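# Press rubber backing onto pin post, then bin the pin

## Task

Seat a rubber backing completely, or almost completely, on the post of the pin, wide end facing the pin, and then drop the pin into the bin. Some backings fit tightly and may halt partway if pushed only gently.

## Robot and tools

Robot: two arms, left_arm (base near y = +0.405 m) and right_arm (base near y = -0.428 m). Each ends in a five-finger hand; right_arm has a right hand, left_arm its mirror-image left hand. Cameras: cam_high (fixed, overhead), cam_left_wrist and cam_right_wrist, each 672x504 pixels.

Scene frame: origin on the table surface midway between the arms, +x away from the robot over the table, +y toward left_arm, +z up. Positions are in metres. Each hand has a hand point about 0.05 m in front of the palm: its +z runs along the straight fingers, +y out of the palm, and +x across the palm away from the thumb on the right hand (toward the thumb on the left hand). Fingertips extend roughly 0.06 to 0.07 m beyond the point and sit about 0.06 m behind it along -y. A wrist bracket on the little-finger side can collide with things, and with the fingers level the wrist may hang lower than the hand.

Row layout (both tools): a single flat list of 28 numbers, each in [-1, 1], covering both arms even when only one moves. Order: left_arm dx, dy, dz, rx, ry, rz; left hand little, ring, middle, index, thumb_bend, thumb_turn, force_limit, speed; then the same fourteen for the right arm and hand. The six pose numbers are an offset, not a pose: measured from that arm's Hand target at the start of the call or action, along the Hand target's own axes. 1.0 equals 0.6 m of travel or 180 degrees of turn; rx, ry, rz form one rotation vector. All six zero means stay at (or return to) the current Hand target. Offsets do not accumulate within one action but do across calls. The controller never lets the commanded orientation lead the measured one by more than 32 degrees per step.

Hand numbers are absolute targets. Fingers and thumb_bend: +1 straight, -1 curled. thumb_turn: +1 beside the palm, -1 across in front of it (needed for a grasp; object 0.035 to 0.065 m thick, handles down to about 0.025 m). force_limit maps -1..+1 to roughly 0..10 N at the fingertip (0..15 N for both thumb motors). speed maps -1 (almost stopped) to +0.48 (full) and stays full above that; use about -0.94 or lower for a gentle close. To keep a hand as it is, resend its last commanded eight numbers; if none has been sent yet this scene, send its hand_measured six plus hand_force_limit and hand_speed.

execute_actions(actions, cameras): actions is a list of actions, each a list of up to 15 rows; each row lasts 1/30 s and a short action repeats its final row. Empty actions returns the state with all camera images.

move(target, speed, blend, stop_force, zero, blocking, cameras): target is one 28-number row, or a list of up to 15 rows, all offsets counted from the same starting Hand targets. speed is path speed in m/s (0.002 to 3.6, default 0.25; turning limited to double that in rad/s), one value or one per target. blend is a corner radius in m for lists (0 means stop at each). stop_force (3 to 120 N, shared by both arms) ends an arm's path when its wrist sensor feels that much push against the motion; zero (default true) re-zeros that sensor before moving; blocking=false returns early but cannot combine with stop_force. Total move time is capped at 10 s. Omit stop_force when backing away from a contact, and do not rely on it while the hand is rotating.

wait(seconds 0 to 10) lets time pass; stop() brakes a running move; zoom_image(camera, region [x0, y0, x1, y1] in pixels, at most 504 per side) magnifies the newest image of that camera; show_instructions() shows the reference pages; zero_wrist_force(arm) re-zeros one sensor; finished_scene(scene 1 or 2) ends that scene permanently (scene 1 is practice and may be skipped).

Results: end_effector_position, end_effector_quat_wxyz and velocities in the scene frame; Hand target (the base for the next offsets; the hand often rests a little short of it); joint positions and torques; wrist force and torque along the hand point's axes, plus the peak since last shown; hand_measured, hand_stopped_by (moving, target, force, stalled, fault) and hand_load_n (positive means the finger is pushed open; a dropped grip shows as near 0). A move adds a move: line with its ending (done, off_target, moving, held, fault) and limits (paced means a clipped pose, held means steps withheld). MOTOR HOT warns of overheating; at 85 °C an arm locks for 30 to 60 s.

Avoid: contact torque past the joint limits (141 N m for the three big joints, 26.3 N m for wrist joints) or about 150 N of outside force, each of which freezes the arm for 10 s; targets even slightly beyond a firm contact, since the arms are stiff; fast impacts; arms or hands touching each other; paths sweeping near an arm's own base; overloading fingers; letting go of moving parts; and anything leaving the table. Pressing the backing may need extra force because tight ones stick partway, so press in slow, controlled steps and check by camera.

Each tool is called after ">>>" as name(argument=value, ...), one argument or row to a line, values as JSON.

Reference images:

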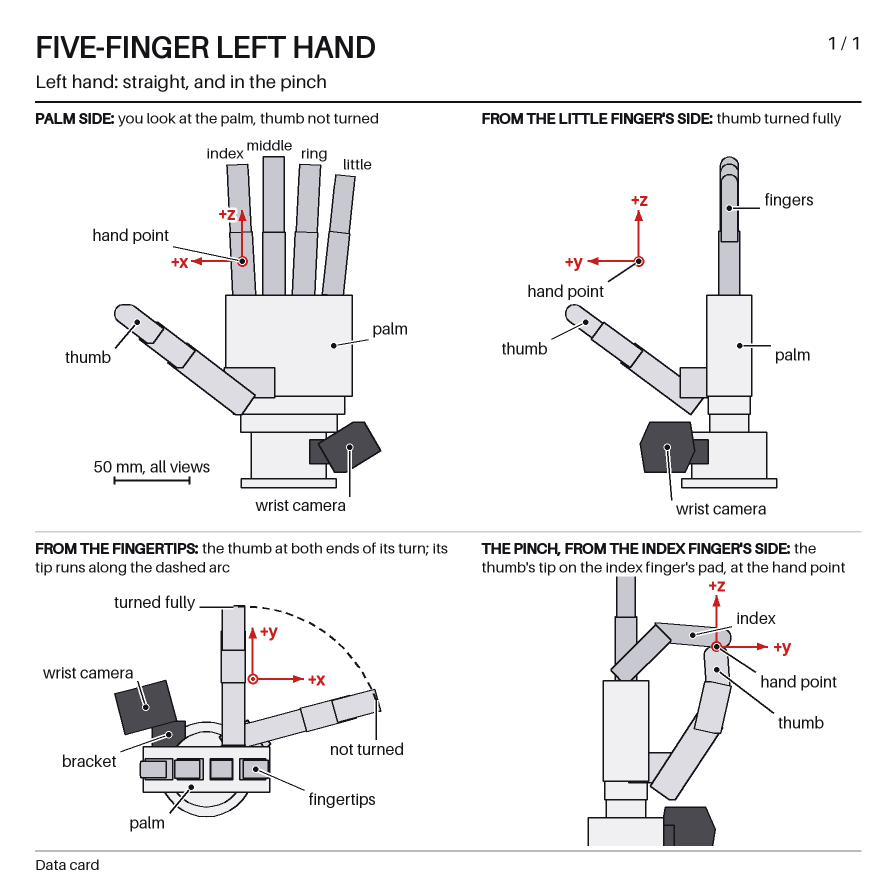

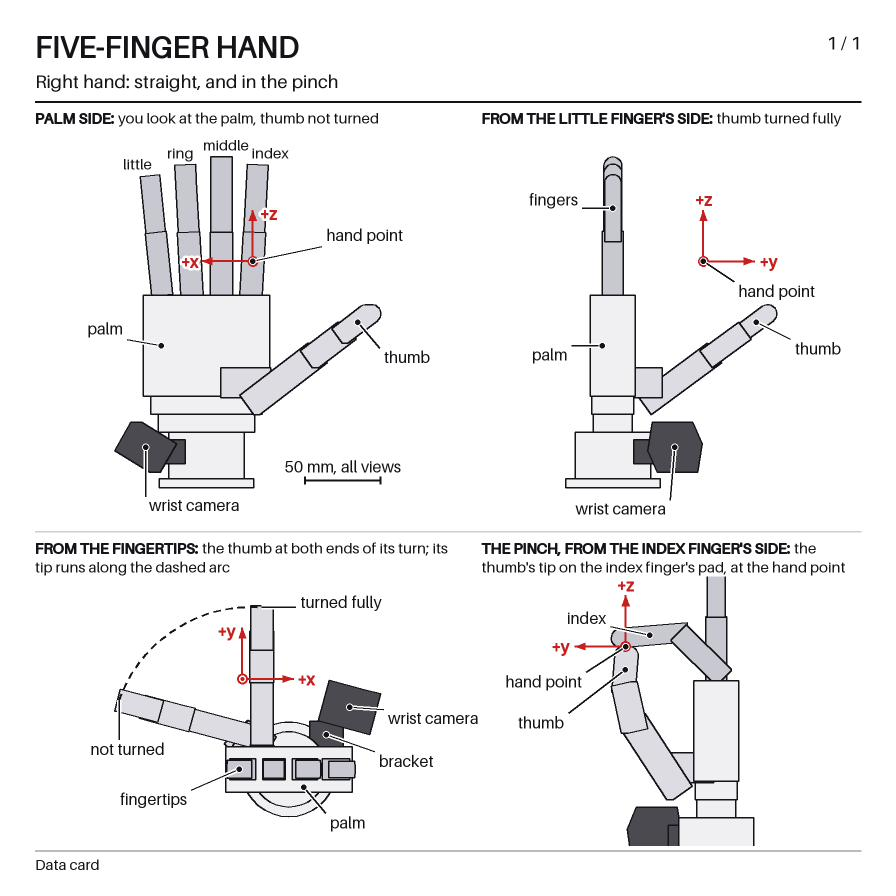

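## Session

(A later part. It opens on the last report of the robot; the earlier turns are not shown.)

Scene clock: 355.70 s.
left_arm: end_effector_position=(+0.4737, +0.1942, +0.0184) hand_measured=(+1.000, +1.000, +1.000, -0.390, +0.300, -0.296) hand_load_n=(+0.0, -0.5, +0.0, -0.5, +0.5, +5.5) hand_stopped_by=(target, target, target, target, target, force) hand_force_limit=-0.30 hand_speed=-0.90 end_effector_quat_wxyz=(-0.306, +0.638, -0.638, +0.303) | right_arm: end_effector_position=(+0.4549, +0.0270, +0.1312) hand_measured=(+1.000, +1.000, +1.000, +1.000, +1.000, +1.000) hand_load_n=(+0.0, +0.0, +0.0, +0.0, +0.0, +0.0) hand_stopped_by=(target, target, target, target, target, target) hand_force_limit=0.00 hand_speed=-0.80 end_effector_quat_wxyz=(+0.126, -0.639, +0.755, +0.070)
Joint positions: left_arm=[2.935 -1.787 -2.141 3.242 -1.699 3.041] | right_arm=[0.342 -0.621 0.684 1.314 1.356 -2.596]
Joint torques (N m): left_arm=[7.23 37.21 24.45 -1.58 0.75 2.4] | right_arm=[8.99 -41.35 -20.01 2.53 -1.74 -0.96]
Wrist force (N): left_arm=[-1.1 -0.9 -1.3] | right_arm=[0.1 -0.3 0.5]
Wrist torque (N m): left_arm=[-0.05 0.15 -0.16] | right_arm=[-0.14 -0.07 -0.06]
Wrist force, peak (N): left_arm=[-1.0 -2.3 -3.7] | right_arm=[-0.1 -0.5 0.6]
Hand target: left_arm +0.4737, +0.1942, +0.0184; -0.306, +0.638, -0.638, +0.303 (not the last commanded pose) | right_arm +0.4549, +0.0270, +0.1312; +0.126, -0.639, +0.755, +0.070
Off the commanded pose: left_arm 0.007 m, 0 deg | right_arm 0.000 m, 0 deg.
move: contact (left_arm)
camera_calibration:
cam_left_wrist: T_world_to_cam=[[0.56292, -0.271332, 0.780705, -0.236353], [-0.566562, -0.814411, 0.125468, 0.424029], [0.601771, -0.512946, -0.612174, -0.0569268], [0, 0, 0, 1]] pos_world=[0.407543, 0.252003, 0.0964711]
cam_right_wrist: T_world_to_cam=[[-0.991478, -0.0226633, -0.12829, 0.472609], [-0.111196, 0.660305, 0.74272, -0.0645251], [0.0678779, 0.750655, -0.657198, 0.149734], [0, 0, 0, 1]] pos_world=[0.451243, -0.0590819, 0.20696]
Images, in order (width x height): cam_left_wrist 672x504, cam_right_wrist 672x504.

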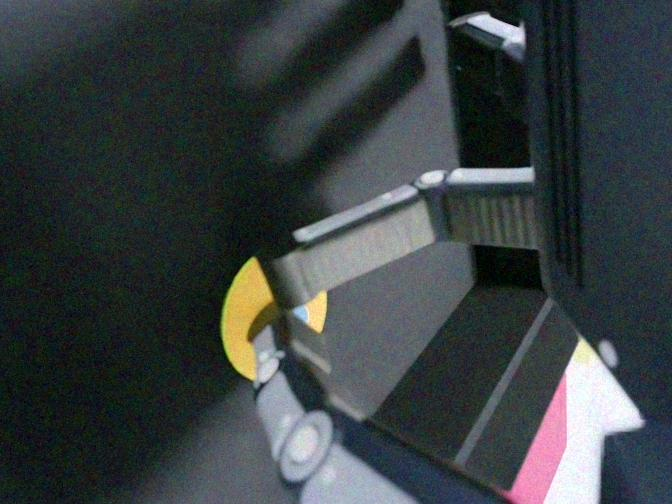

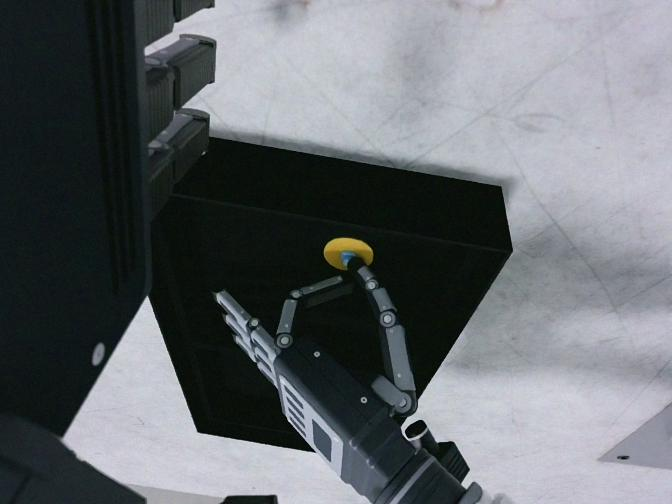

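>>> move(
  target=[
    [0,-0.00233,-0.00188,0,0,0,1,1,1,-0.39,0.3,0.1,-0.3,-0.5,0,0,0,0,0,0,1,1,1,1,1,1,0,-0.8],
    [0,-0.00233,-0.00188,0,0,0,1,1,1,-0.39,0.3,-0.05,-0.3,-0.9,0,0,0,0,0,0,1,1,1,1,1,1,0,-0.8],
  ],
  speed=0.02,
  cameras=["cam_left_wrist","cam_right_wrist"],
)

>>> zoom_image(
  camera="cam_left_wrist",
  region=[200, 250, 360, 410],
)

>>> zoom_image(
  camera="cam_right_wrist",
  region=[290, 220, 410, 310],
)

Scene clock: 360.10 s.
left_arm: end_effector_position=(+0.4737, +0.1942, +0.0202) hand_measured=(+1.000, +1.000, +1.000, -0.390, +0.300, -0.050) hand_load_n=(+0.0, +0.0, +0.0, +0.0, +0.0, +0.0) hand_stopped_by=(target, target, target, target, target, target) hand_force_limit=-0.30 hand_speed=-0.90 end_effector_quat_wxyz=(-0.306, +0.638, -0.638, +0.303) | right_arm: end_effector_position=(+0.4549, +0.0270, +0.1312) hand_measured=(+1.000, +1.000, +1.000, +1.000, +1.000, +1.000) hand_load_n=(+0.0, +0.0, +0.0, +0.0, +0.0, +0.0) hand_stopped_by=(target, target, target, target, target, target) hand_force_limit=0.00 hand_speed=-0.80 end_effector_quat_wxyz=(+0.126, -0.639, +0.755, +0.070)
Joint positions: left_arm=[2.935 -1.784 -2.14 3.237 -1.699 3.041] | right_arm=[0.342 -0.621 0.684 1.314 1.356 -2.596]
Joint torques (N m): left_arm=[-8.41 37.29 25.17 -1.4 -1.03 0.51] | right_arm=[8.33 -42.36 -20.58 2.65 -1.88 -0.99]
Wrist force (N): left_arm=[-0.7 -0.5 -0.4] | right_arm=[0.0 -0.3 0.1]
Wrist torque (N m): left_arm=[-0.04 0.09 -0.13] | right_arm=[-0.11 -0.03 -0.07]
Wrist force, peak (N): left_arm=[-0.8 -1.0 -1.6] | right_arm=[0.1 -0.7 0.4]
Hand target: left_arm +0.4737, +0.1942, +0.0202; -0.306, +0.638, -0.638, +0.303 | right_arm +0.4549, +0.0270, +0.1312; +0.126, -0.639, +0.755, +0.070
Off the commanded pose: left_arm 0.000 m, 0 deg | right_arm 0.000 m, 0 deg.
move: done
camera_calibration:
cam_left_wrist: T_world_to_cam=[[0.56292, -0.271332, 0.780705, -0.237758], [-0.566562, -0.814411, 0.125468, 0.423803], [0.601771, -0.512946, -0.612174, -0.0558249], [0, 0, 0, 1]] pos_world=[0.407543, 0.252003, 0.0982711]
cam_right_wrist: T_world_to_cam=[[-0.991478, -0.0226633, -0.12829, 0.472609], [-0.111196, 0.660305, 0.74272, -0.0645251], [0.0678779, 0.750655, -0.657198, 0.149734], [0, 0, 0, 1]] pos_world=[0.451243, -0.0590819, 0.20696]
Images, in order (width x height): cam_left_wrist 672x504, cam_right_wrist 672x504.

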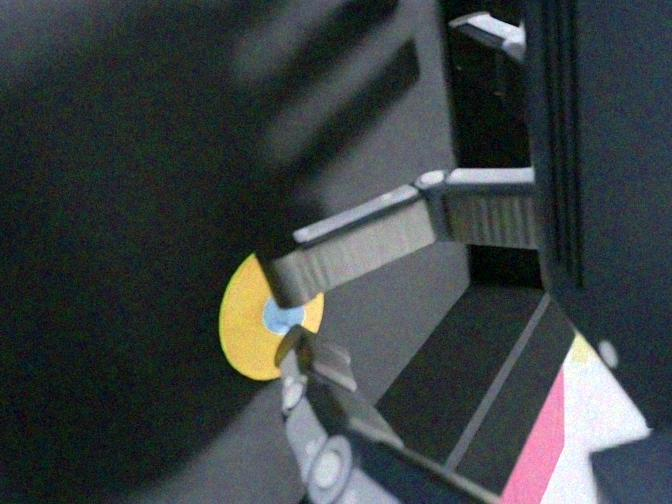

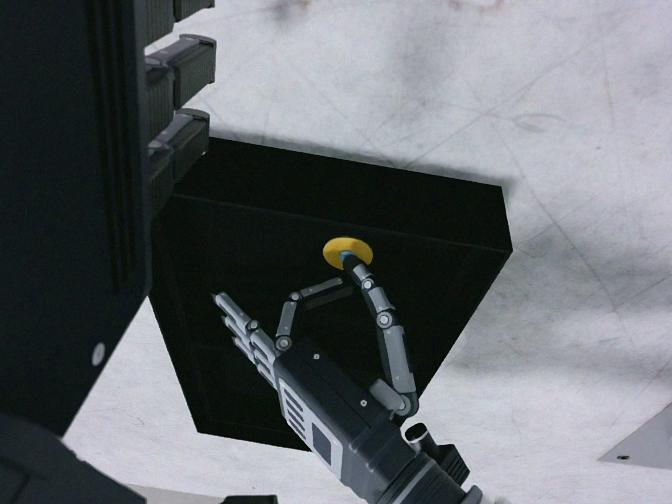

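Scaled by 3.150 from the camera's 672x504 image, which has a finer 960x720 frame.

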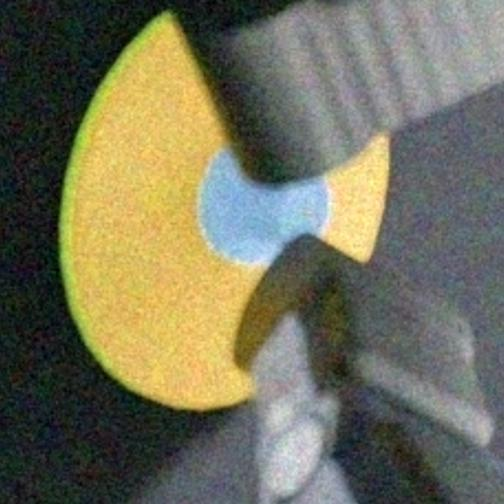

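Scaled by 4.200 from the camera's 672x504 image, which has a finer 960x720 frame.

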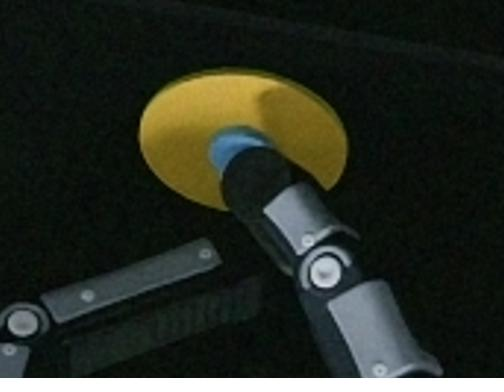

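>>> move(
  target=[
    [0,0,0,0,0,0,1,1,1,-0.39,0.3,0.3,-0.3,-0.2,0,0,0,0,0,0,1,1,1,1,1,1,0,-0.8],
    [0,-0.0259,-0.021,0,0,0,1,1,1,-0.39,0.3,0.3,-0.3,-0.2,0,0,0,0,0,0,1,1,1,1,1,1,0,-0.8],
    [0,-0.0259,-0.021,0,0,0,1,1,1,-0.46,0.15,0.1,-0.3,-0.2,0,0,0,0,0,0,1,1,1,1,1,1,0,-0.8],
  ],
  speed=0.05,
  cameras=["cam_left_wrist","cam_right_wrist"],
)

>>> zoom_image(
  camera="cam_left_wrist",
  region=[180, 220, 400, 440],
)

>>> zoom_image(
  camera="cam_right_wrist",
  region=[270, 220, 430, 340],
)

Scene clock: 367.57 s.
left_arm: end_effector_position=(+0.4737, +0.1941, +0.0402) hand_measured=(+1.000, +1.000, +1.000, -0.460, +0.150, +0.100) hand_load_n=(+0.0, +0.0, +0.0, +0.0, +0.0, +0.0) hand_stopped_by=(target, target, target, target, target, target) hand_force_limit=-0.30 hand_speed=-0.20 end_effector_quat_wxyz=(-0.306, +0.638, -0.638, +0.303) | right_arm: end_effector_position=(+0.4549, +0.0270, +0.1312) hand_measured=(+1.000, +1.000, +1.000, +1.000, +1.000, +1.000) hand_load_n=(+0.0, +0.0, +0.0, +0.0, +0.0, +0.0) hand_stopped_by=(target, target, target, target, target, target) hand_force_limit=0.00 hand_speed=-0.80 end_effector_quat_wxyz=(+0.126, -0.639, +0.755, +0.070)
Joint positions: left_arm=[2.935 -1.746 -2.119 3.178 -1.699 3.041] | right_arm=[0.342 -0.621 0.684 1.314 1.356 -2.596]
Joint torques (N m): left_arm=[-5.99 36.82 25.53 -1.62 -1.31 -1.84] | right_arm=[9.34 -42.02 -20.85 2.41 -1.96 -0.9]
Wrist force (N): left_arm=[-1.0 -0.5 -0.5] | right_arm=[-0.2 -0.4 0.3]
Wrist torque (N m): left_arm=[-0.02 0.14 -0.16] | right_arm=[-0.15 -0.02 -0.08]
Wrist force, peak (N): left_arm=[-1.0 -0.8 -0.6] | right_arm=[0.2 -0.5 0.6]
Hand target: left_arm +0.4737, +0.1941, +0.0402; -0.306, +0.638, -0.638, +0.303 | right_arm +0.4549, +0.0270, +0.1312; +0.126, -0.639, +0.755, +0.070
Off the commanded pose: left_arm 0.000 m, 0 deg | right_arm 0.000 m, 0 deg.
move: done
camera_calibration:
cam_left_wrist: T_world_to_cam=[[0.56292, -0.271332, 0.780705, -0.2534], [-0.566562, -0.814411, 0.125468, 0.421212], [0.601771, -0.512946, -0.612174, -0.0436327], [0, 0, 0, 1]] pos_world=[0.407543, 0.251903, 0.118271]
cam_right_wrist: T_world_to_cam=[[-0.991478, -0.0226633, -0.12829, 0.472609], [-0.111196, 0.660305, 0.74272, -0.0645251], [0.0678779, 0.750655, -0.657198, 0.149734], [0, 0, 0, 1]] pos_world=[0.451243, -0.0590819, 0.20696]
Images, in order (width x height): cam_left_wrist 672x504, cam_right_wrist 672x504.

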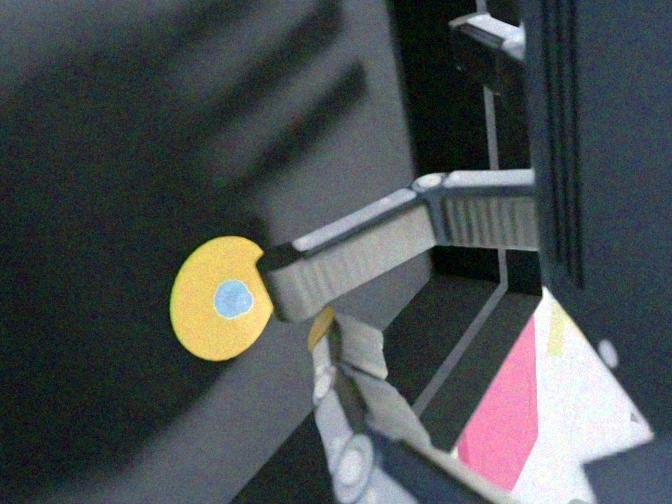

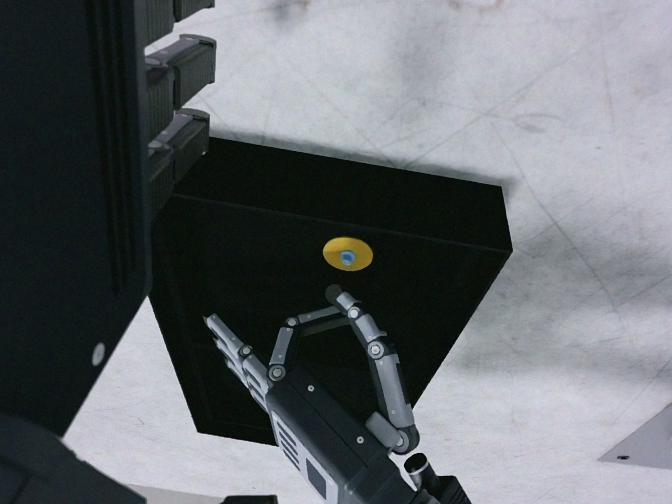

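Scaled by 2.291 from the camera's 672x504 image, which has a finer 960x720 frame.

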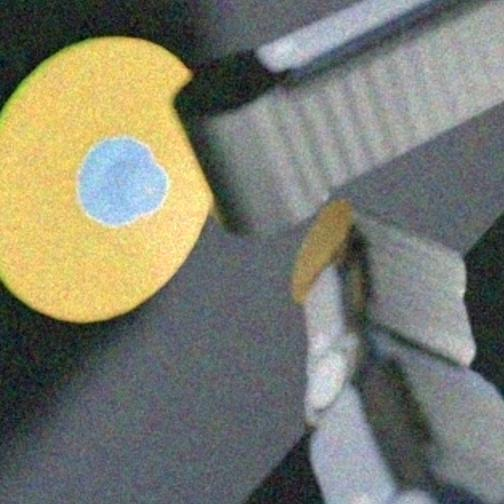

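Scaled by 3.150 from the camera's 672x504 image, which has a finer 960x720 frame.

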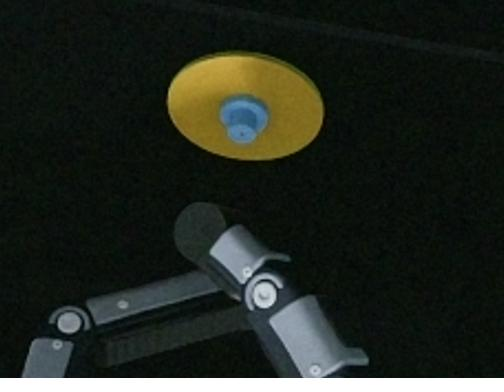

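>>> move(
  target=[0.0012,0.0287,0.0247,0,0,0,1,1,1,-0.46,0.15,0.1,-0.3,-0.2,0,0,0,0,0,0,1,1,1,1,1,1,0,-0.8],
  speed=0.02,
  stop_force=3,
  cameras=["cam_left_wrist","cam_right_wrist"],
)

>>> zoom_image(
  camera="cam_left_wrist",
  region=[220, 250, 380, 410],
)

>>> zoom_image(
  camera="cam_right_wrist",
  region=[290, 220, 410, 310],
)

Scene clock: 371.47 s.
left_arm: end_effector_position=(+0.4744, +0.1935, +0.0174) hand_measured=(+1.000, +1.000, +1.000, -0.460, +0.150, +0.100) hand_load_n=(+0.0, +0.0, +0.0, +0.0, +0.0, -0.5) hand_stopped_by=(target, target, target, target, target, target) hand_force_limit=-0.30 hand_speed=-0.20 end_effector_quat_wxyz=(-0.306, +0.638, -0.638, +0.303) | right_arm: end_effector_position=(+0.4549, +0.0270, +0.1312) hand_measured=(+1.000, +1.000, +1.000, +1.000, +1.000, +1.000) hand_load_n=(+0.0, +0.0, +0.0, +0.0, +0.0, +0.0) hand_stopped_by=(target, target, target, target, target, target) hand_force_limit=0.00 hand_speed=-0.80 end_effector_quat_wxyz=(+0.126, -0.639, +0.755, +0.070)
Joint positions: left_arm=[2.933 -1.791 -2.14 3.244 -1.701 3.04] | right_arm=[0.342 -0.621 0.684 1.314 1.356 -2.596]
Joint torques (N m): left_arm=[-9.32 10.58 3 1.01 -1.64 -2.35] | right_arm=[9.23 -41.98 -21.24 2.61 -1.77 -0.78]
Wrist force (N): left_arm=[-0.9 -0.4 -0.4] | right_arm=[-0.2 -0.4 0.5]
Wrist torque (N m): left_arm=[-0.02 0.11 -0.01] | right_arm=[-0.15 -0.02 -0.08]
Wrist force, peak (N): left_arm=[-0.8 -0.6 -0.8] | right_arm=[0.3 -0.7 0.4]
Hand target: left_arm +0.4744, +0.1935, +0.0174; -0.306, +0.638, -0.638, +0.303 | right_arm +0.4549, +0.0270, +0.1312; +0.126, -0.639, +0.755, +0.070
Off the commanded pose: left_arm 0.000 m, 0 deg | right_arm 0.000 m, 0 deg.
move: done
camera_calibration:
cam_left_wrist: T_world_to_cam=[[0.56292, -0.271332, 0.780705, -0.236262], [-0.566562, -0.814411, 0.125468, 0.423887], [0.601771, -0.512946, -0.612174, -0.0583094], [0, 0, 0, 1]] pos_world=[0.408243, 0.251203, 0.0955711]
cam_right_wrist: T_world_to_cam=[[-0.991478, -0.0226633, -0.12829, 0.472609], [-0.111196, 0.660305, 0.74272, -0.0645251], [0.0678779, 0.750655, -0.657198, 0.149734], [0, 0, 0, 1]] pos_world=[0.451243, -0.0590819, 0.20696]
Images, in order (width x height): cam_left_wrist 672x504, cam_right_wrist 672x504.

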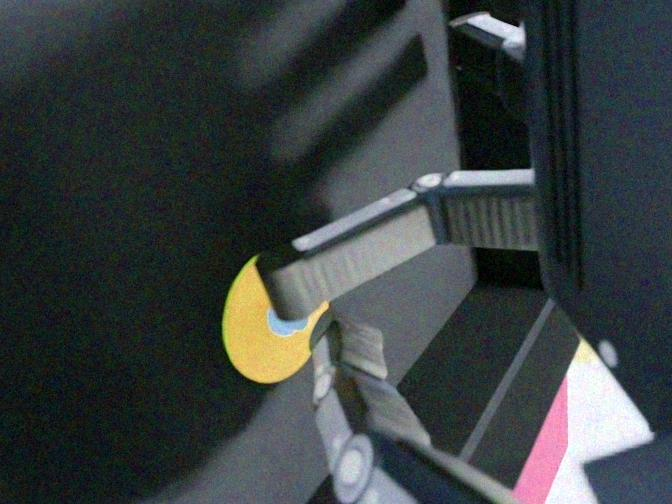

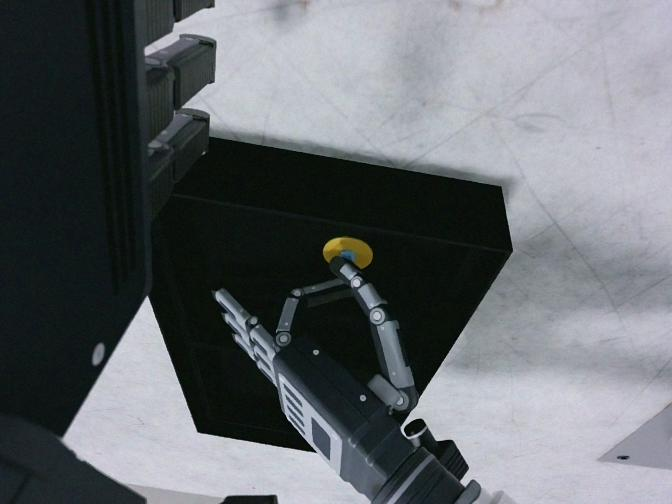

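Scaled by 3.150 from the camera's 672x504 image, which has a finer 960x720 frame.

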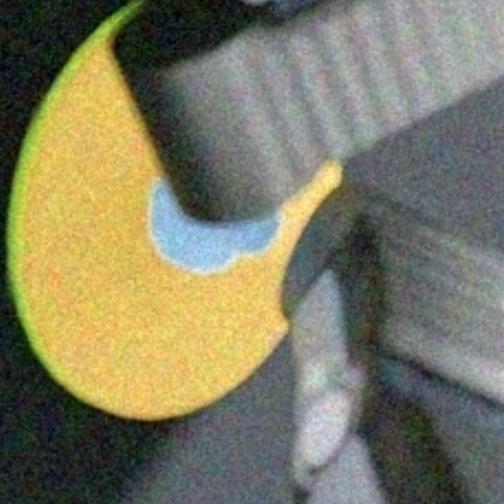

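Scaled by 4.200 from the camera's 672x504 image, which has a finer 960x720 frame.

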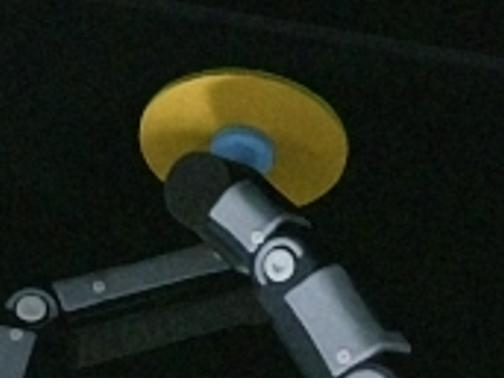

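>>> move(
  target=[
    [0.0025,0,0,0,0,0,1,1,1,-0.46,0.15,0.3,-0.3,-0.2,0,0,0,0,0,0,1,1,1,1,1,1,0,-0.8],
  ],
  speed=0.02,
)

>>> move(
  target=[0,0.0078,0.0063,0,0,0,1,1,1,-0.46,0.15,0.3,-0.3,-0.2,0,0,0,0,0,0,1,1,1,1,1,1,0,-0.8],
  speed=0.01,
  stop_force=3,
  cameras=["cam_left_wrist","cam_right_wrist"],
)

>>> zoom_image(
  camera="cam_left_wrist",
  region=[220, 250, 380, 410],
)

>>> zoom_image(
  camera="cam_right_wrist",
  region=[290, 220, 410, 310],
)

Scene clock: 375.17 s.
left_arm: end_effector_position=(+0.4744, +0.1921, +0.0174) hand_measured=(+1.000, +1.000, +1.000, -0.460, +0.150, +0.300) hand_load_n=(+0.0, +0.0, +0.0, +0.0, +0.0, +0.0) hand_stopped_by=(target, target, target, target, target, target) hand_force_limit=-0.30 hand_speed=-0.20 end_effector_quat_wxyz=(-0.306, +0.638, -0.638, +0.303) | right_arm: end_effector_position=(+0.4549, +0.0270, +0.1312) hand_measured=(+1.000, +1.000, +1.000, +1.000, +1.000, +1.000) hand_load_n=(+0.0, +0.0, +0.0, +0.0, +0.0, +0.0) hand_stopped_by=(target, target, target, target, target, target) hand_force_limit=0.00 hand_speed=-0.80 end_effector_quat_wxyz=(+0.126, -0.639, +0.755, +0.070)
Joint positions: left_arm=[2.929 -1.793 -2.137 3.243 -1.704 3.037] | right_arm=[0.342 -0.621 0.684 1.314 1.356 -2.596]
Joint torques (N m): left_arm=[-8.69 9.74 24.83 -1.57 -1.62 -2.52] | right_arm=[7.93 -42.07 -20.02 2.65 -1.95 -0.86]
Wrist force (N): left_arm=[-0.7 -0.4 -0.5] | right_arm=[0.0 -0.5 0.3]
Wrist torque (N m): left_arm=[-0.02 0.09 0.00] | right_arm=[-0.15 -0.04 -0.07]
Wrist force, peak (N): left_arm=[-1.0 -0.5 -0.7] | right_arm=[-0.1 -0.7 0.6]
Hand target: left_arm +0.4744, +0.1920, +0.0174; -0.306, +0.638, -0.638, +0.303 | right_arm +0.4549, +0.0270, +0.1312; +0.126, -0.639, +0.755, +0.070
Off the commanded pose: left_arm 0.000 m, 0 deg | right_arm 0.000 m, 0 deg.
move: done

Scene clock: 376.77 s.
left_arm: end_effector_position=(+0.4744, +0.1920, +0.0114) hand_measured=(+1.000, +1.000, +1.000, -0.460, +0.150, +0.300) hand_load_n=(+0.0, +0.0, +0.0, +0.0, +0.0, -0.5) hand_stopped_by=(target, target, target, target, target, target) hand_force_limit=-0.30 hand_speed=-0.20 end_effector_quat_wxyz=(-0.306, +0.638, -0.638, +0.303) | right_arm: end_effector_position=(+0.4549, +0.0270, +0.1312) hand_measured=(+1.000, +1.000, +1.000, +1.000, +1.000, +1.000) hand_load_n=(+0.0, +0.0, +0.0, +0.0, +0.0, +0.0) hand_stopped_by=(target, target, target, target, target, target) hand_force_limit=0.00 hand_speed=-0.80 end_effector_quat_wxyz=(+0.126, -0.639, +0.755, +0.070)
Joint positions: left_arm=[2.929 -1.805 -2.143 3.261 -1.704 3.037] | right_arm=[0.342 -0.621 0.684 1.314 1.356 -2.596]
Joint torques (N m): left_arm=[-2.98 10.28 2.89 1.27 -0.46 -1.4] | right_arm=[8.47 -41.51 -21.01 2.54 -1.9 -0.79]
Wrist force (N): left_arm=[-0.7 -0.5 -0.2] | right_arm=[0.2 -0.5 0.1]
Wrist torque (N m): left_arm=[-0.06 0.09 0.00] | right_arm=[-0.14 -0.07 -0.06]
Wrist force, peak (N): left_arm=[-1.1 -0.6 -0.5] | right_arm=[0.1 -0.6 0.5]
Hand target: left_arm +0.4744, +0.1920, +0.0114; -0.306, +0.638, -0.638, +0.303 | right_arm +0.4549, +0.0270, +0.1312; +0.126, -0.639, +0.755, +0.070
Off the commanded pose: left_arm 0.000 m, 0 deg | right_arm 0.000 m, 0 deg.
move: done
camera_calibration:
cam_left_wrist: T_world_to_cam=[[0.56292, -0.271332, 0.780705, -0.231823], [-0.566562, -0.814411, 0.125468, 0.423455], [0.601771, -0.512946, -0.612174, -0.0627016], [0, 0, 0, 1]] pos_world=[0.408143, 0.249803, 0.0894711]
cam_right_wrist: T_world_to_cam=[[-0.991478, -0.0226633, -0.12829, 0.472609], [-0.111196, 0.660305, 0.74272, -0.0645251], [0.0678779, 0.750655, -0.657198, 0.149734], [0, 0, 0, 1]] pos_world=[0.451243, -0.0590819, 0.20696]
Images, in order (width x height): cam_left_wrist 672x504, cam_right_wrist 672x504.

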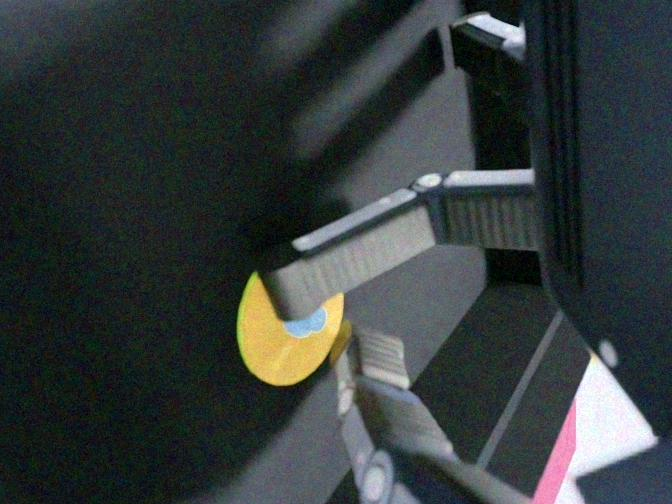

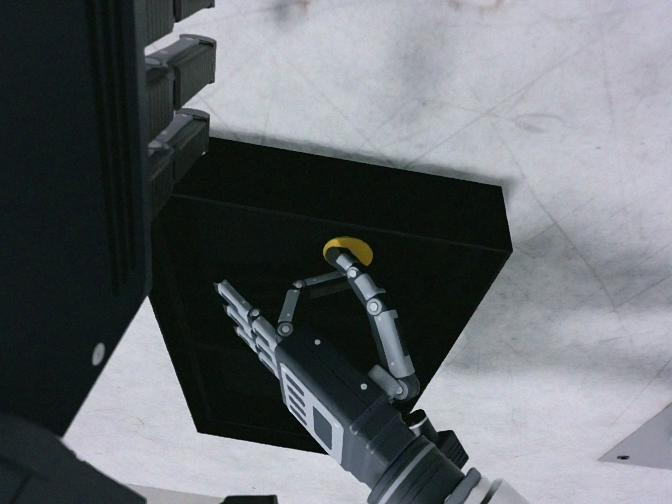

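Scaled by 3.150 from the camera's 672x504 image, which has a finer 960x720 frame.

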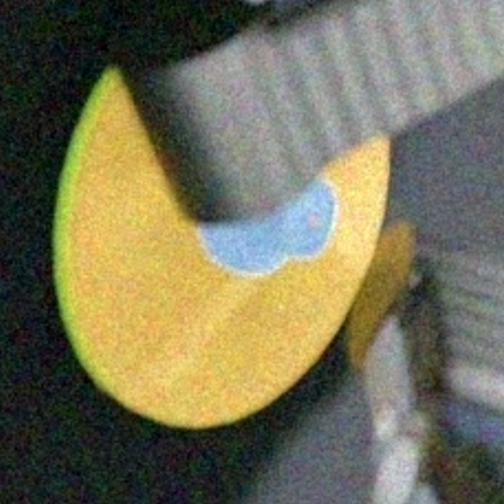

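Scaled by 4.200 from the camera's 672x504 image, which has a finer 960x720 frame.

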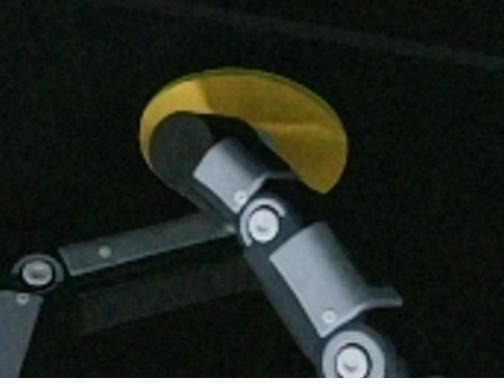

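>>> move(
  target=[0,0.0078,0.0063,0,0,0,1,1,1,-0.46,0.15,0.3,-0.3,-0.2,0,0,0,0,0,0,1,1,1,1,1,1,0,-0.8],
  speed=0.01,
  stop_force=3,
  cameras=["cam_left_wrist","cam_right_wrist"],
)

>>> zoom_image(
  camera="cam_left_wrist",
  region=[220, 250, 380, 410],
)

>>> zoom_image(
  camera="cam_right_wrist",
  region=[290, 220, 410, 310],
)

Scene clock: 378.57 s.
left_arm: end_effector_position=(+0.4744, +0.1920, +0.0096) hand_measured=(+1.000, +1.000, +1.000, -0.460, +0.150, +0.300) hand_load_n=(+0.0, +0.0, +0.0, -2.0, +0.0, +0.0) hand_stopped_by=(target, target, target, target, target, target) hand_force_limit=-0.30 hand_speed=-0.20 end_effector_quat_wxyz=(-0.306, +0.638, -0.638, +0.303) | right_arm: end_effector_position=(+0.4549, +0.0270, +0.1312) hand_measured=(+1.000, +1.000, +1.000, +1.000, +1.000, +1.000) hand_load_n=(+0.0, +0.0, +0.0, +0.0, +0.0, +0.0) hand_stopped_by=(target, target, target, target, target, target) hand_force_limit=0.00 hand_speed=-0.80 end_effector_quat_wxyz=(+0.126, -0.639, +0.755, +0.070)
Joint positions: left_arm=[2.929 -1.809 -2.145 3.266 -1.704 3.037] | right_arm=[0.342 -0.621 0.684 1.314 1.356 -2.596]
Joint torques (N m): left_arm=[1.65 36.65 23.22 -1.44 0.71 -0.12] | right_arm=[7.7 -41.74 -21.31 2.55 -1.75 -0.75]
Wrist force (N): left_arm=[-0.6 -3.4 -1.5] | right_arm=[-0.1 -0.3 0.2]
Wrist torque (N m): left_arm=[-0.14 0.10 0.01] | right_arm=[-0.12 -0.02 -0.07]
Wrist force, peak (N): left_arm=[-0.9 -11.1 -2.0] | right_arm=[-0.1 -0.8 0.3]
Hand target: left_arm +0.4744, +0.1920, +0.0096; -0.306, +0.638, -0.638, +0.303 (not the last commanded pose) | right_arm +0.4549, +0.0270, +0.1312; +0.126, -0.639, +0.755, +0.070
Off the commanded pose: left_arm 0.004 m, 0 deg | right_arm 0.000 m, 0 deg.
move: contact (left_arm)
camera_calibration:
cam_left_wrist: T_world_to_cam=[[0.56292, -0.271332, 0.780705, -0.230496], [-0.566562, -0.814411, 0.125468, 0.423669], [0.601771, -0.512946, -0.612174, -0.0637423], [0, 0, 0, 1]] pos_world=[0.408143, 0.249803, 0.0877711]
cam_right_wrist: T_world_to_cam=[[-0.991478, -0.0226633, -0.12829, 0.472609], [-0.111196, 0.660305, 0.74272, -0.0645251], [0.0678779, 0.750655, -0.657198, 0.149734], [0, 0, 0, 1]] pos_world=[0.451243, -0.0590819, 0.20696]
Images, in order (width x height): cam_left_wrist 672x504, cam_right_wrist 672x504.

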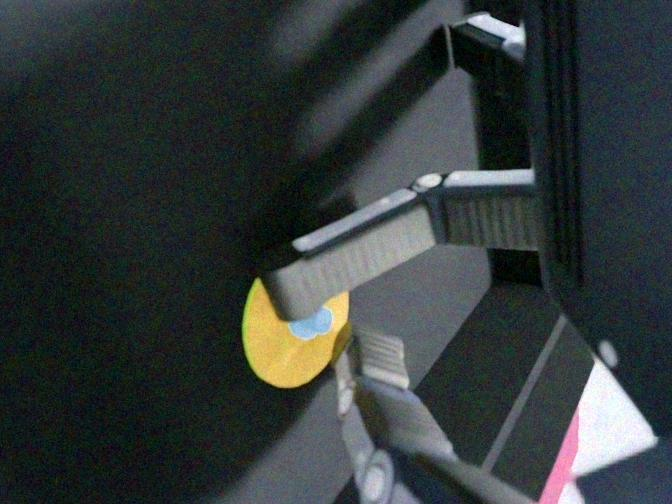

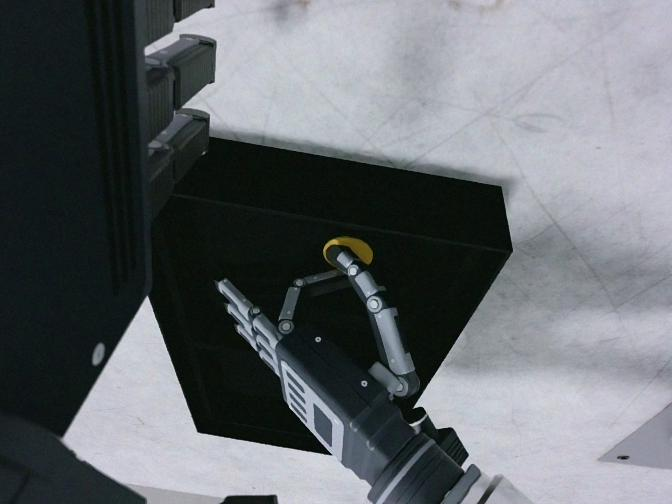

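Scaled by 3.150 from the camera's 672x504 image, which has a finer 960x720 frame.

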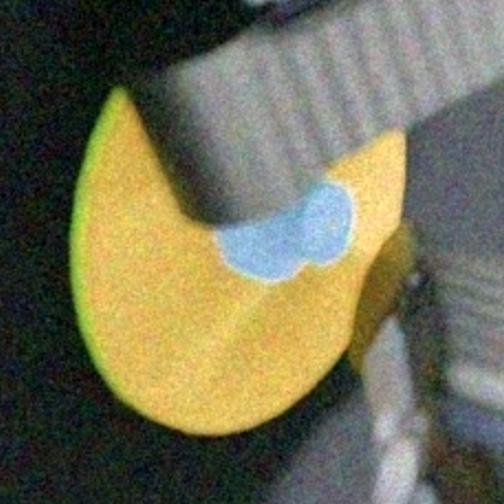

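Scaled by 4.200 from the camera's 672x504 image, which has a finer 960x720 frame.

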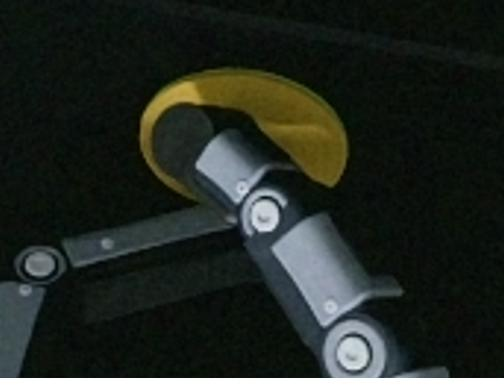

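>>> move(
  target=[
    [0,-0.0109,-0.0088,0,0,0,1,1,1,-0.46,0.15,0.3,-0.3,-0.2,0,0,0,0,0,0,1,1,1,1,1,1,0,-0.8],
    [0.0067,-0.0155,-0.0031,0,0,0,1,1,1,-0.46,0.15,0.3,-0.3,-0.2,0,0,0,0,0,0,1,1,1,1,1,1,0,-0.8],
    [0.0067,-0.0088,0.0024,0,0,0,1,1,1,-0.46,0.15,0.3,-0.3,-0.2,0,0,0,0,0,0,1,1,1,1,1,1,0,-0.8],
  ],
  speed=0.02,
  cameras=["cam_left_wrist","cam_right_wrist"],
)

>>> zoom_image(
  camera="cam_left_wrist",
  region=[220, 250, 380, 410],
)

>>> zoom_image(
  camera="cam_right_wrist",
  region=[290, 220, 410, 310],
)

Scene clock: 381.67 s.
left_arm: end_effector_position=(+0.4788, +0.1880, +0.0130) hand_measured=(+1.000, +1.000, +1.000, -0.460, +0.150, +0.300) hand_load_n=(+0.0, +0.0, +0.0, +0.0, +0.0, +0.0) hand_stopped_by=(target, target, target, target, target, target) hand_force_limit=-0.30 hand_speed=-0.20 end_effector_quat_wxyz=(-0.306, +0.638, -0.638, +0.303) | right_arm: end_effector_position=(+0.4549, +0.0270, +0.1312) hand_measured=(+1.000, +1.000, +1.000, +1.000, +1.000, +1.000) hand_load_n=(+0.0, +0.5, +0.0, +0.0, +0.0, +0.0) hand_stopped_by=(target, target, target, target, target, target) hand_force_limit=0.00 hand_speed=-0.80 end_effector_quat_wxyz=(+0.126, -0.639, +0.755, +0.070)
Joint positions: left_arm=[2.918 -1.815 -2.124 3.251 -1.712 3.03] | right_arm=[0.342 -0.621 0.684 1.314 1.356 -2.596]
Joint torques (N m): left_arm=[-9.24 11.27 2.6 1.06 -1.69 -2.4] | right_arm=[8 -42 -20.17 2.5 -1.76 -0.88]
Wrist force (N): left_arm=[-0.8 -0.5 -0.3] | right_arm=[0.2 -0.3 0.2]
Wrist torque (N m): left_arm=[-0.04 0.09 0.00] | right_arm=[-0.12 -0.07 -0.06]
Wrist force, peak (N): left_arm=[-0.6 -3.7 -1.8] | right_arm=[-0.1 -0.6 0.5]
Hand target: left_arm +0.4788, +0.1880, +0.0128; -0.306, +0.638, -0.638, +0.303 | right_arm +0.4549, +0.0270, +0.1312; +0.126, -0.639, +0.755, +0.070
Off the commanded pose: left_arm 0.000 m, 0 deg | right_arm 0.000 m, 0 deg.
move: done
camera_calibration:
cam_left_wrist: T_world_to_cam=[[0.56292, -0.271332, 0.780705, -0.236718], [-0.566562, -0.814411, 0.125468, 0.422465], [0.601771, -0.512946, -0.612174, -0.0665331], [0, 0, 0, 1]] pos_world=[0.412643, 0.245703, 0.0910711]
cam_right_wrist: T_world_to_cam=[[-0.991478, -0.0226633, -0.12829, 0.472609], [-0.111196, 0.660305, 0.74272, -0.0645251], [0.0678779, 0.750655, -0.657198, 0.149734], [0, 0, 0, 1]] pos_world=[0.451243, -0.0590819, 0.20696]
Images, in order (width x height): cam_left_wrist 672x504, cam_right_wrist 672x504.

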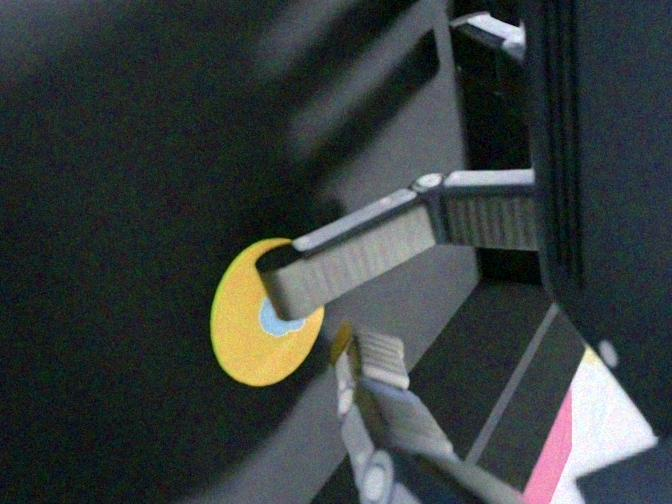

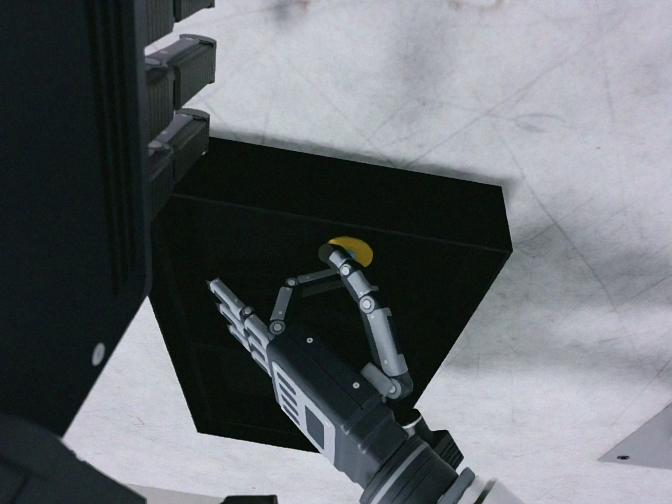

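Scaled by 3.150 from the camera's 672x504 image, which has a finer 960x720 frame.

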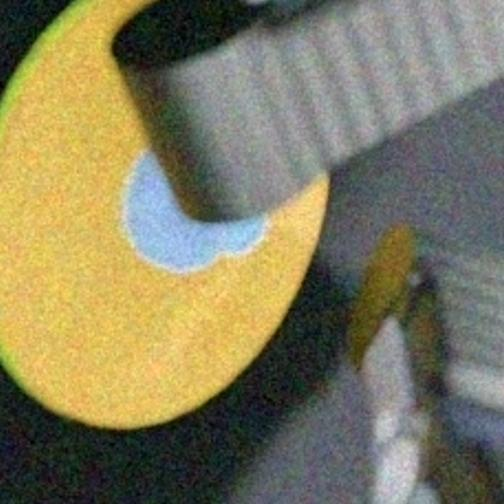

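Scaled by 4.200 from the camera's 672x504 image, which has a finer 960x720 frame.

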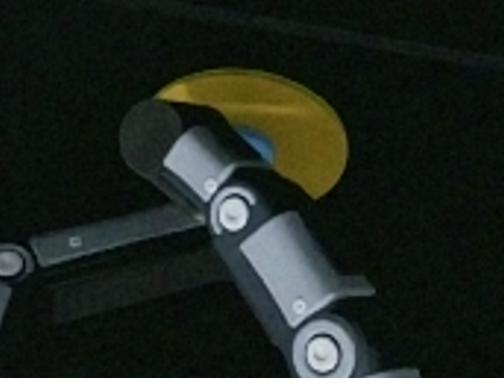

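>>> move(
  target=[0,0,0,0,0,0,1,1,1,-0.46,0.15,-0.4,-0.3,-0.9,0,0,0,0,0,0,1,1,1,1,1,1,0,-0.8],
  speed=0.02,
  cameras=["cam_left_wrist","cam_right_wrist"],
)

>>> zoom_image(
  camera="cam_left_wrist",
  region=[220, 250, 380, 410],
)

>>> zoom_image(
  camera="cam_right_wrist",
  region=[290, 220, 410, 310],
)

Scene clock: 384.40 s.
left_arm: end_effector_position=(+0.4788, +0.1880, +0.0128) hand_measured=(+1.000, +1.000, +1.000, -0.460, +0.150, -0.110) hand_load_n=(+0.0, -0.5, +0.0, -0.5, +1.0, +5.5) hand_stopped_by=(target, target, target, target, target, force) hand_force_limit=-0.30 hand_speed=-0.90 end_effector_quat_wxyz=(-0.306, +0.638, -0.638, +0.303) | right_arm: end_effector_position=(+0.4549, +0.0270, +0.1312) hand_measured=(+1.000, +1.000, +1.000, +1.000, +1.000, +1.000) hand_load_n=(+0.0, +0.0, +0.0, +0.0, +0.0, +0.0) hand_stopped_by=(target, target, target, target, target, target) hand_force_limit=0.00 hand_speed=-0.80 end_effector_quat_wxyz=(+0.126, -0.639, +0.755, +0.070)
Joint positions: left_arm=[2.918 -1.815 -2.124 3.251 -1.712 3.03] | right_arm=[0.342 -0.621 0.684 1.314 1.356 -2.596]
Joint torques (N m): left_arm=[-8.22 10.97 3.09 0.64 -1.29 -2.18] | right_arm=[8.58 -41.51 -20.45 2.33 -1.83 -0.87]
Wrist force (N): left_arm=[0.1 -2.2 -1.6] | right_arm=[0.0 -0.4 0.3]
Wrist torque (N m): left_arm=[-0.07 0.07 -0.01] | right_arm=[-0.13 -0.04 -0.07]
Wrist force, peak (N): left_arm=[-0.1 -2.5 -1.6] | right_arm=[-0.1 -0.5 0.6]
Hand target: left_arm +0.4788, +0.1880, +0.0128; -0.306, +0.638, -0.638, +0.303 | right_arm +0.4549, +0.0270, +0.1312; +0.126, -0.639, +0.755, +0.070
Off the commanded pose: left_arm 0.000 m, 0 deg | right_arm 0.000 m, 0 deg.
move: done
camera_calibration:
cam_left_wrist: T_world_to_cam=[[0.56292, -0.271332, 0.780705, -0.236562], [-0.566562, -0.814411, 0.125468, 0.42249], [0.601771, -0.512946, -0.612174, -0.0666556], [0, 0, 0, 1]] pos_world=[0.412643, 0.245703, 0.0908711]
cam_right_wrist: T_world_to_cam=[[-0.991478, -0.0226633, -0.12829, 0.472609], [-0.111196, 0.660305, 0.74272, -0.0645251], [0.0678779, 0.750655, -0.657198, 0.149734], [0, 0, 0, 1]] pos_world=[0.451243, -0.0590819, 0.20696]
Images, in order (width x height): cam_left_wrist 672x504, cam_right_wrist 672x504.

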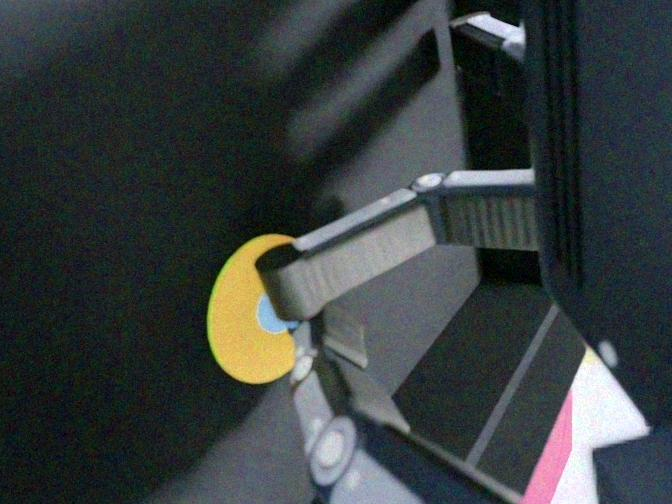

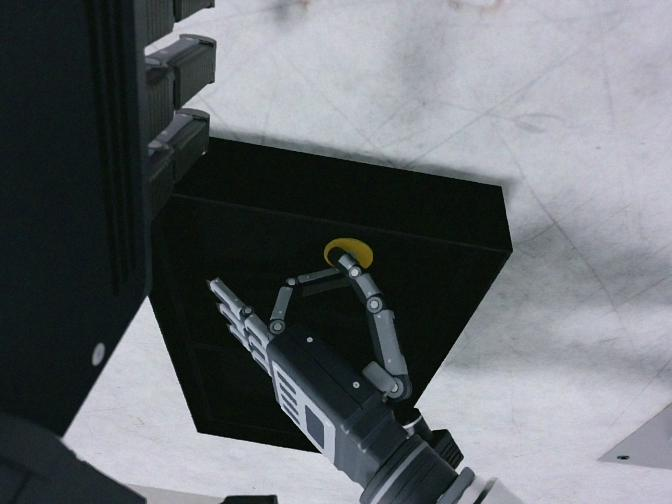

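Scaled by 3.150 from the camera's 672x504 image, which has a finer 960x720 frame.

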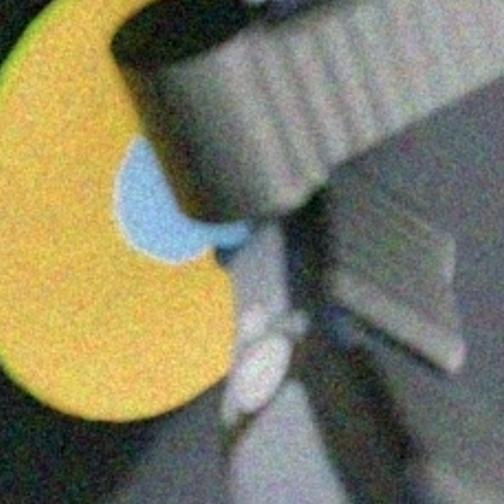

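Scaled by 4.200 from the camera's 672x504 image, which has a finer 960x720 frame.

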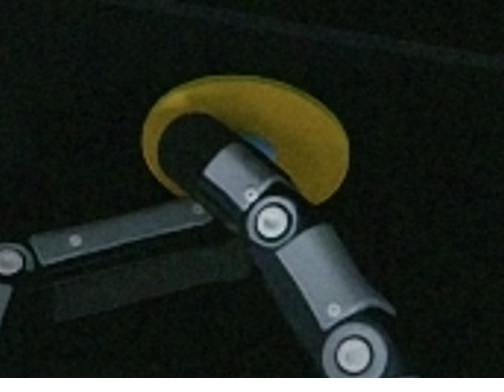

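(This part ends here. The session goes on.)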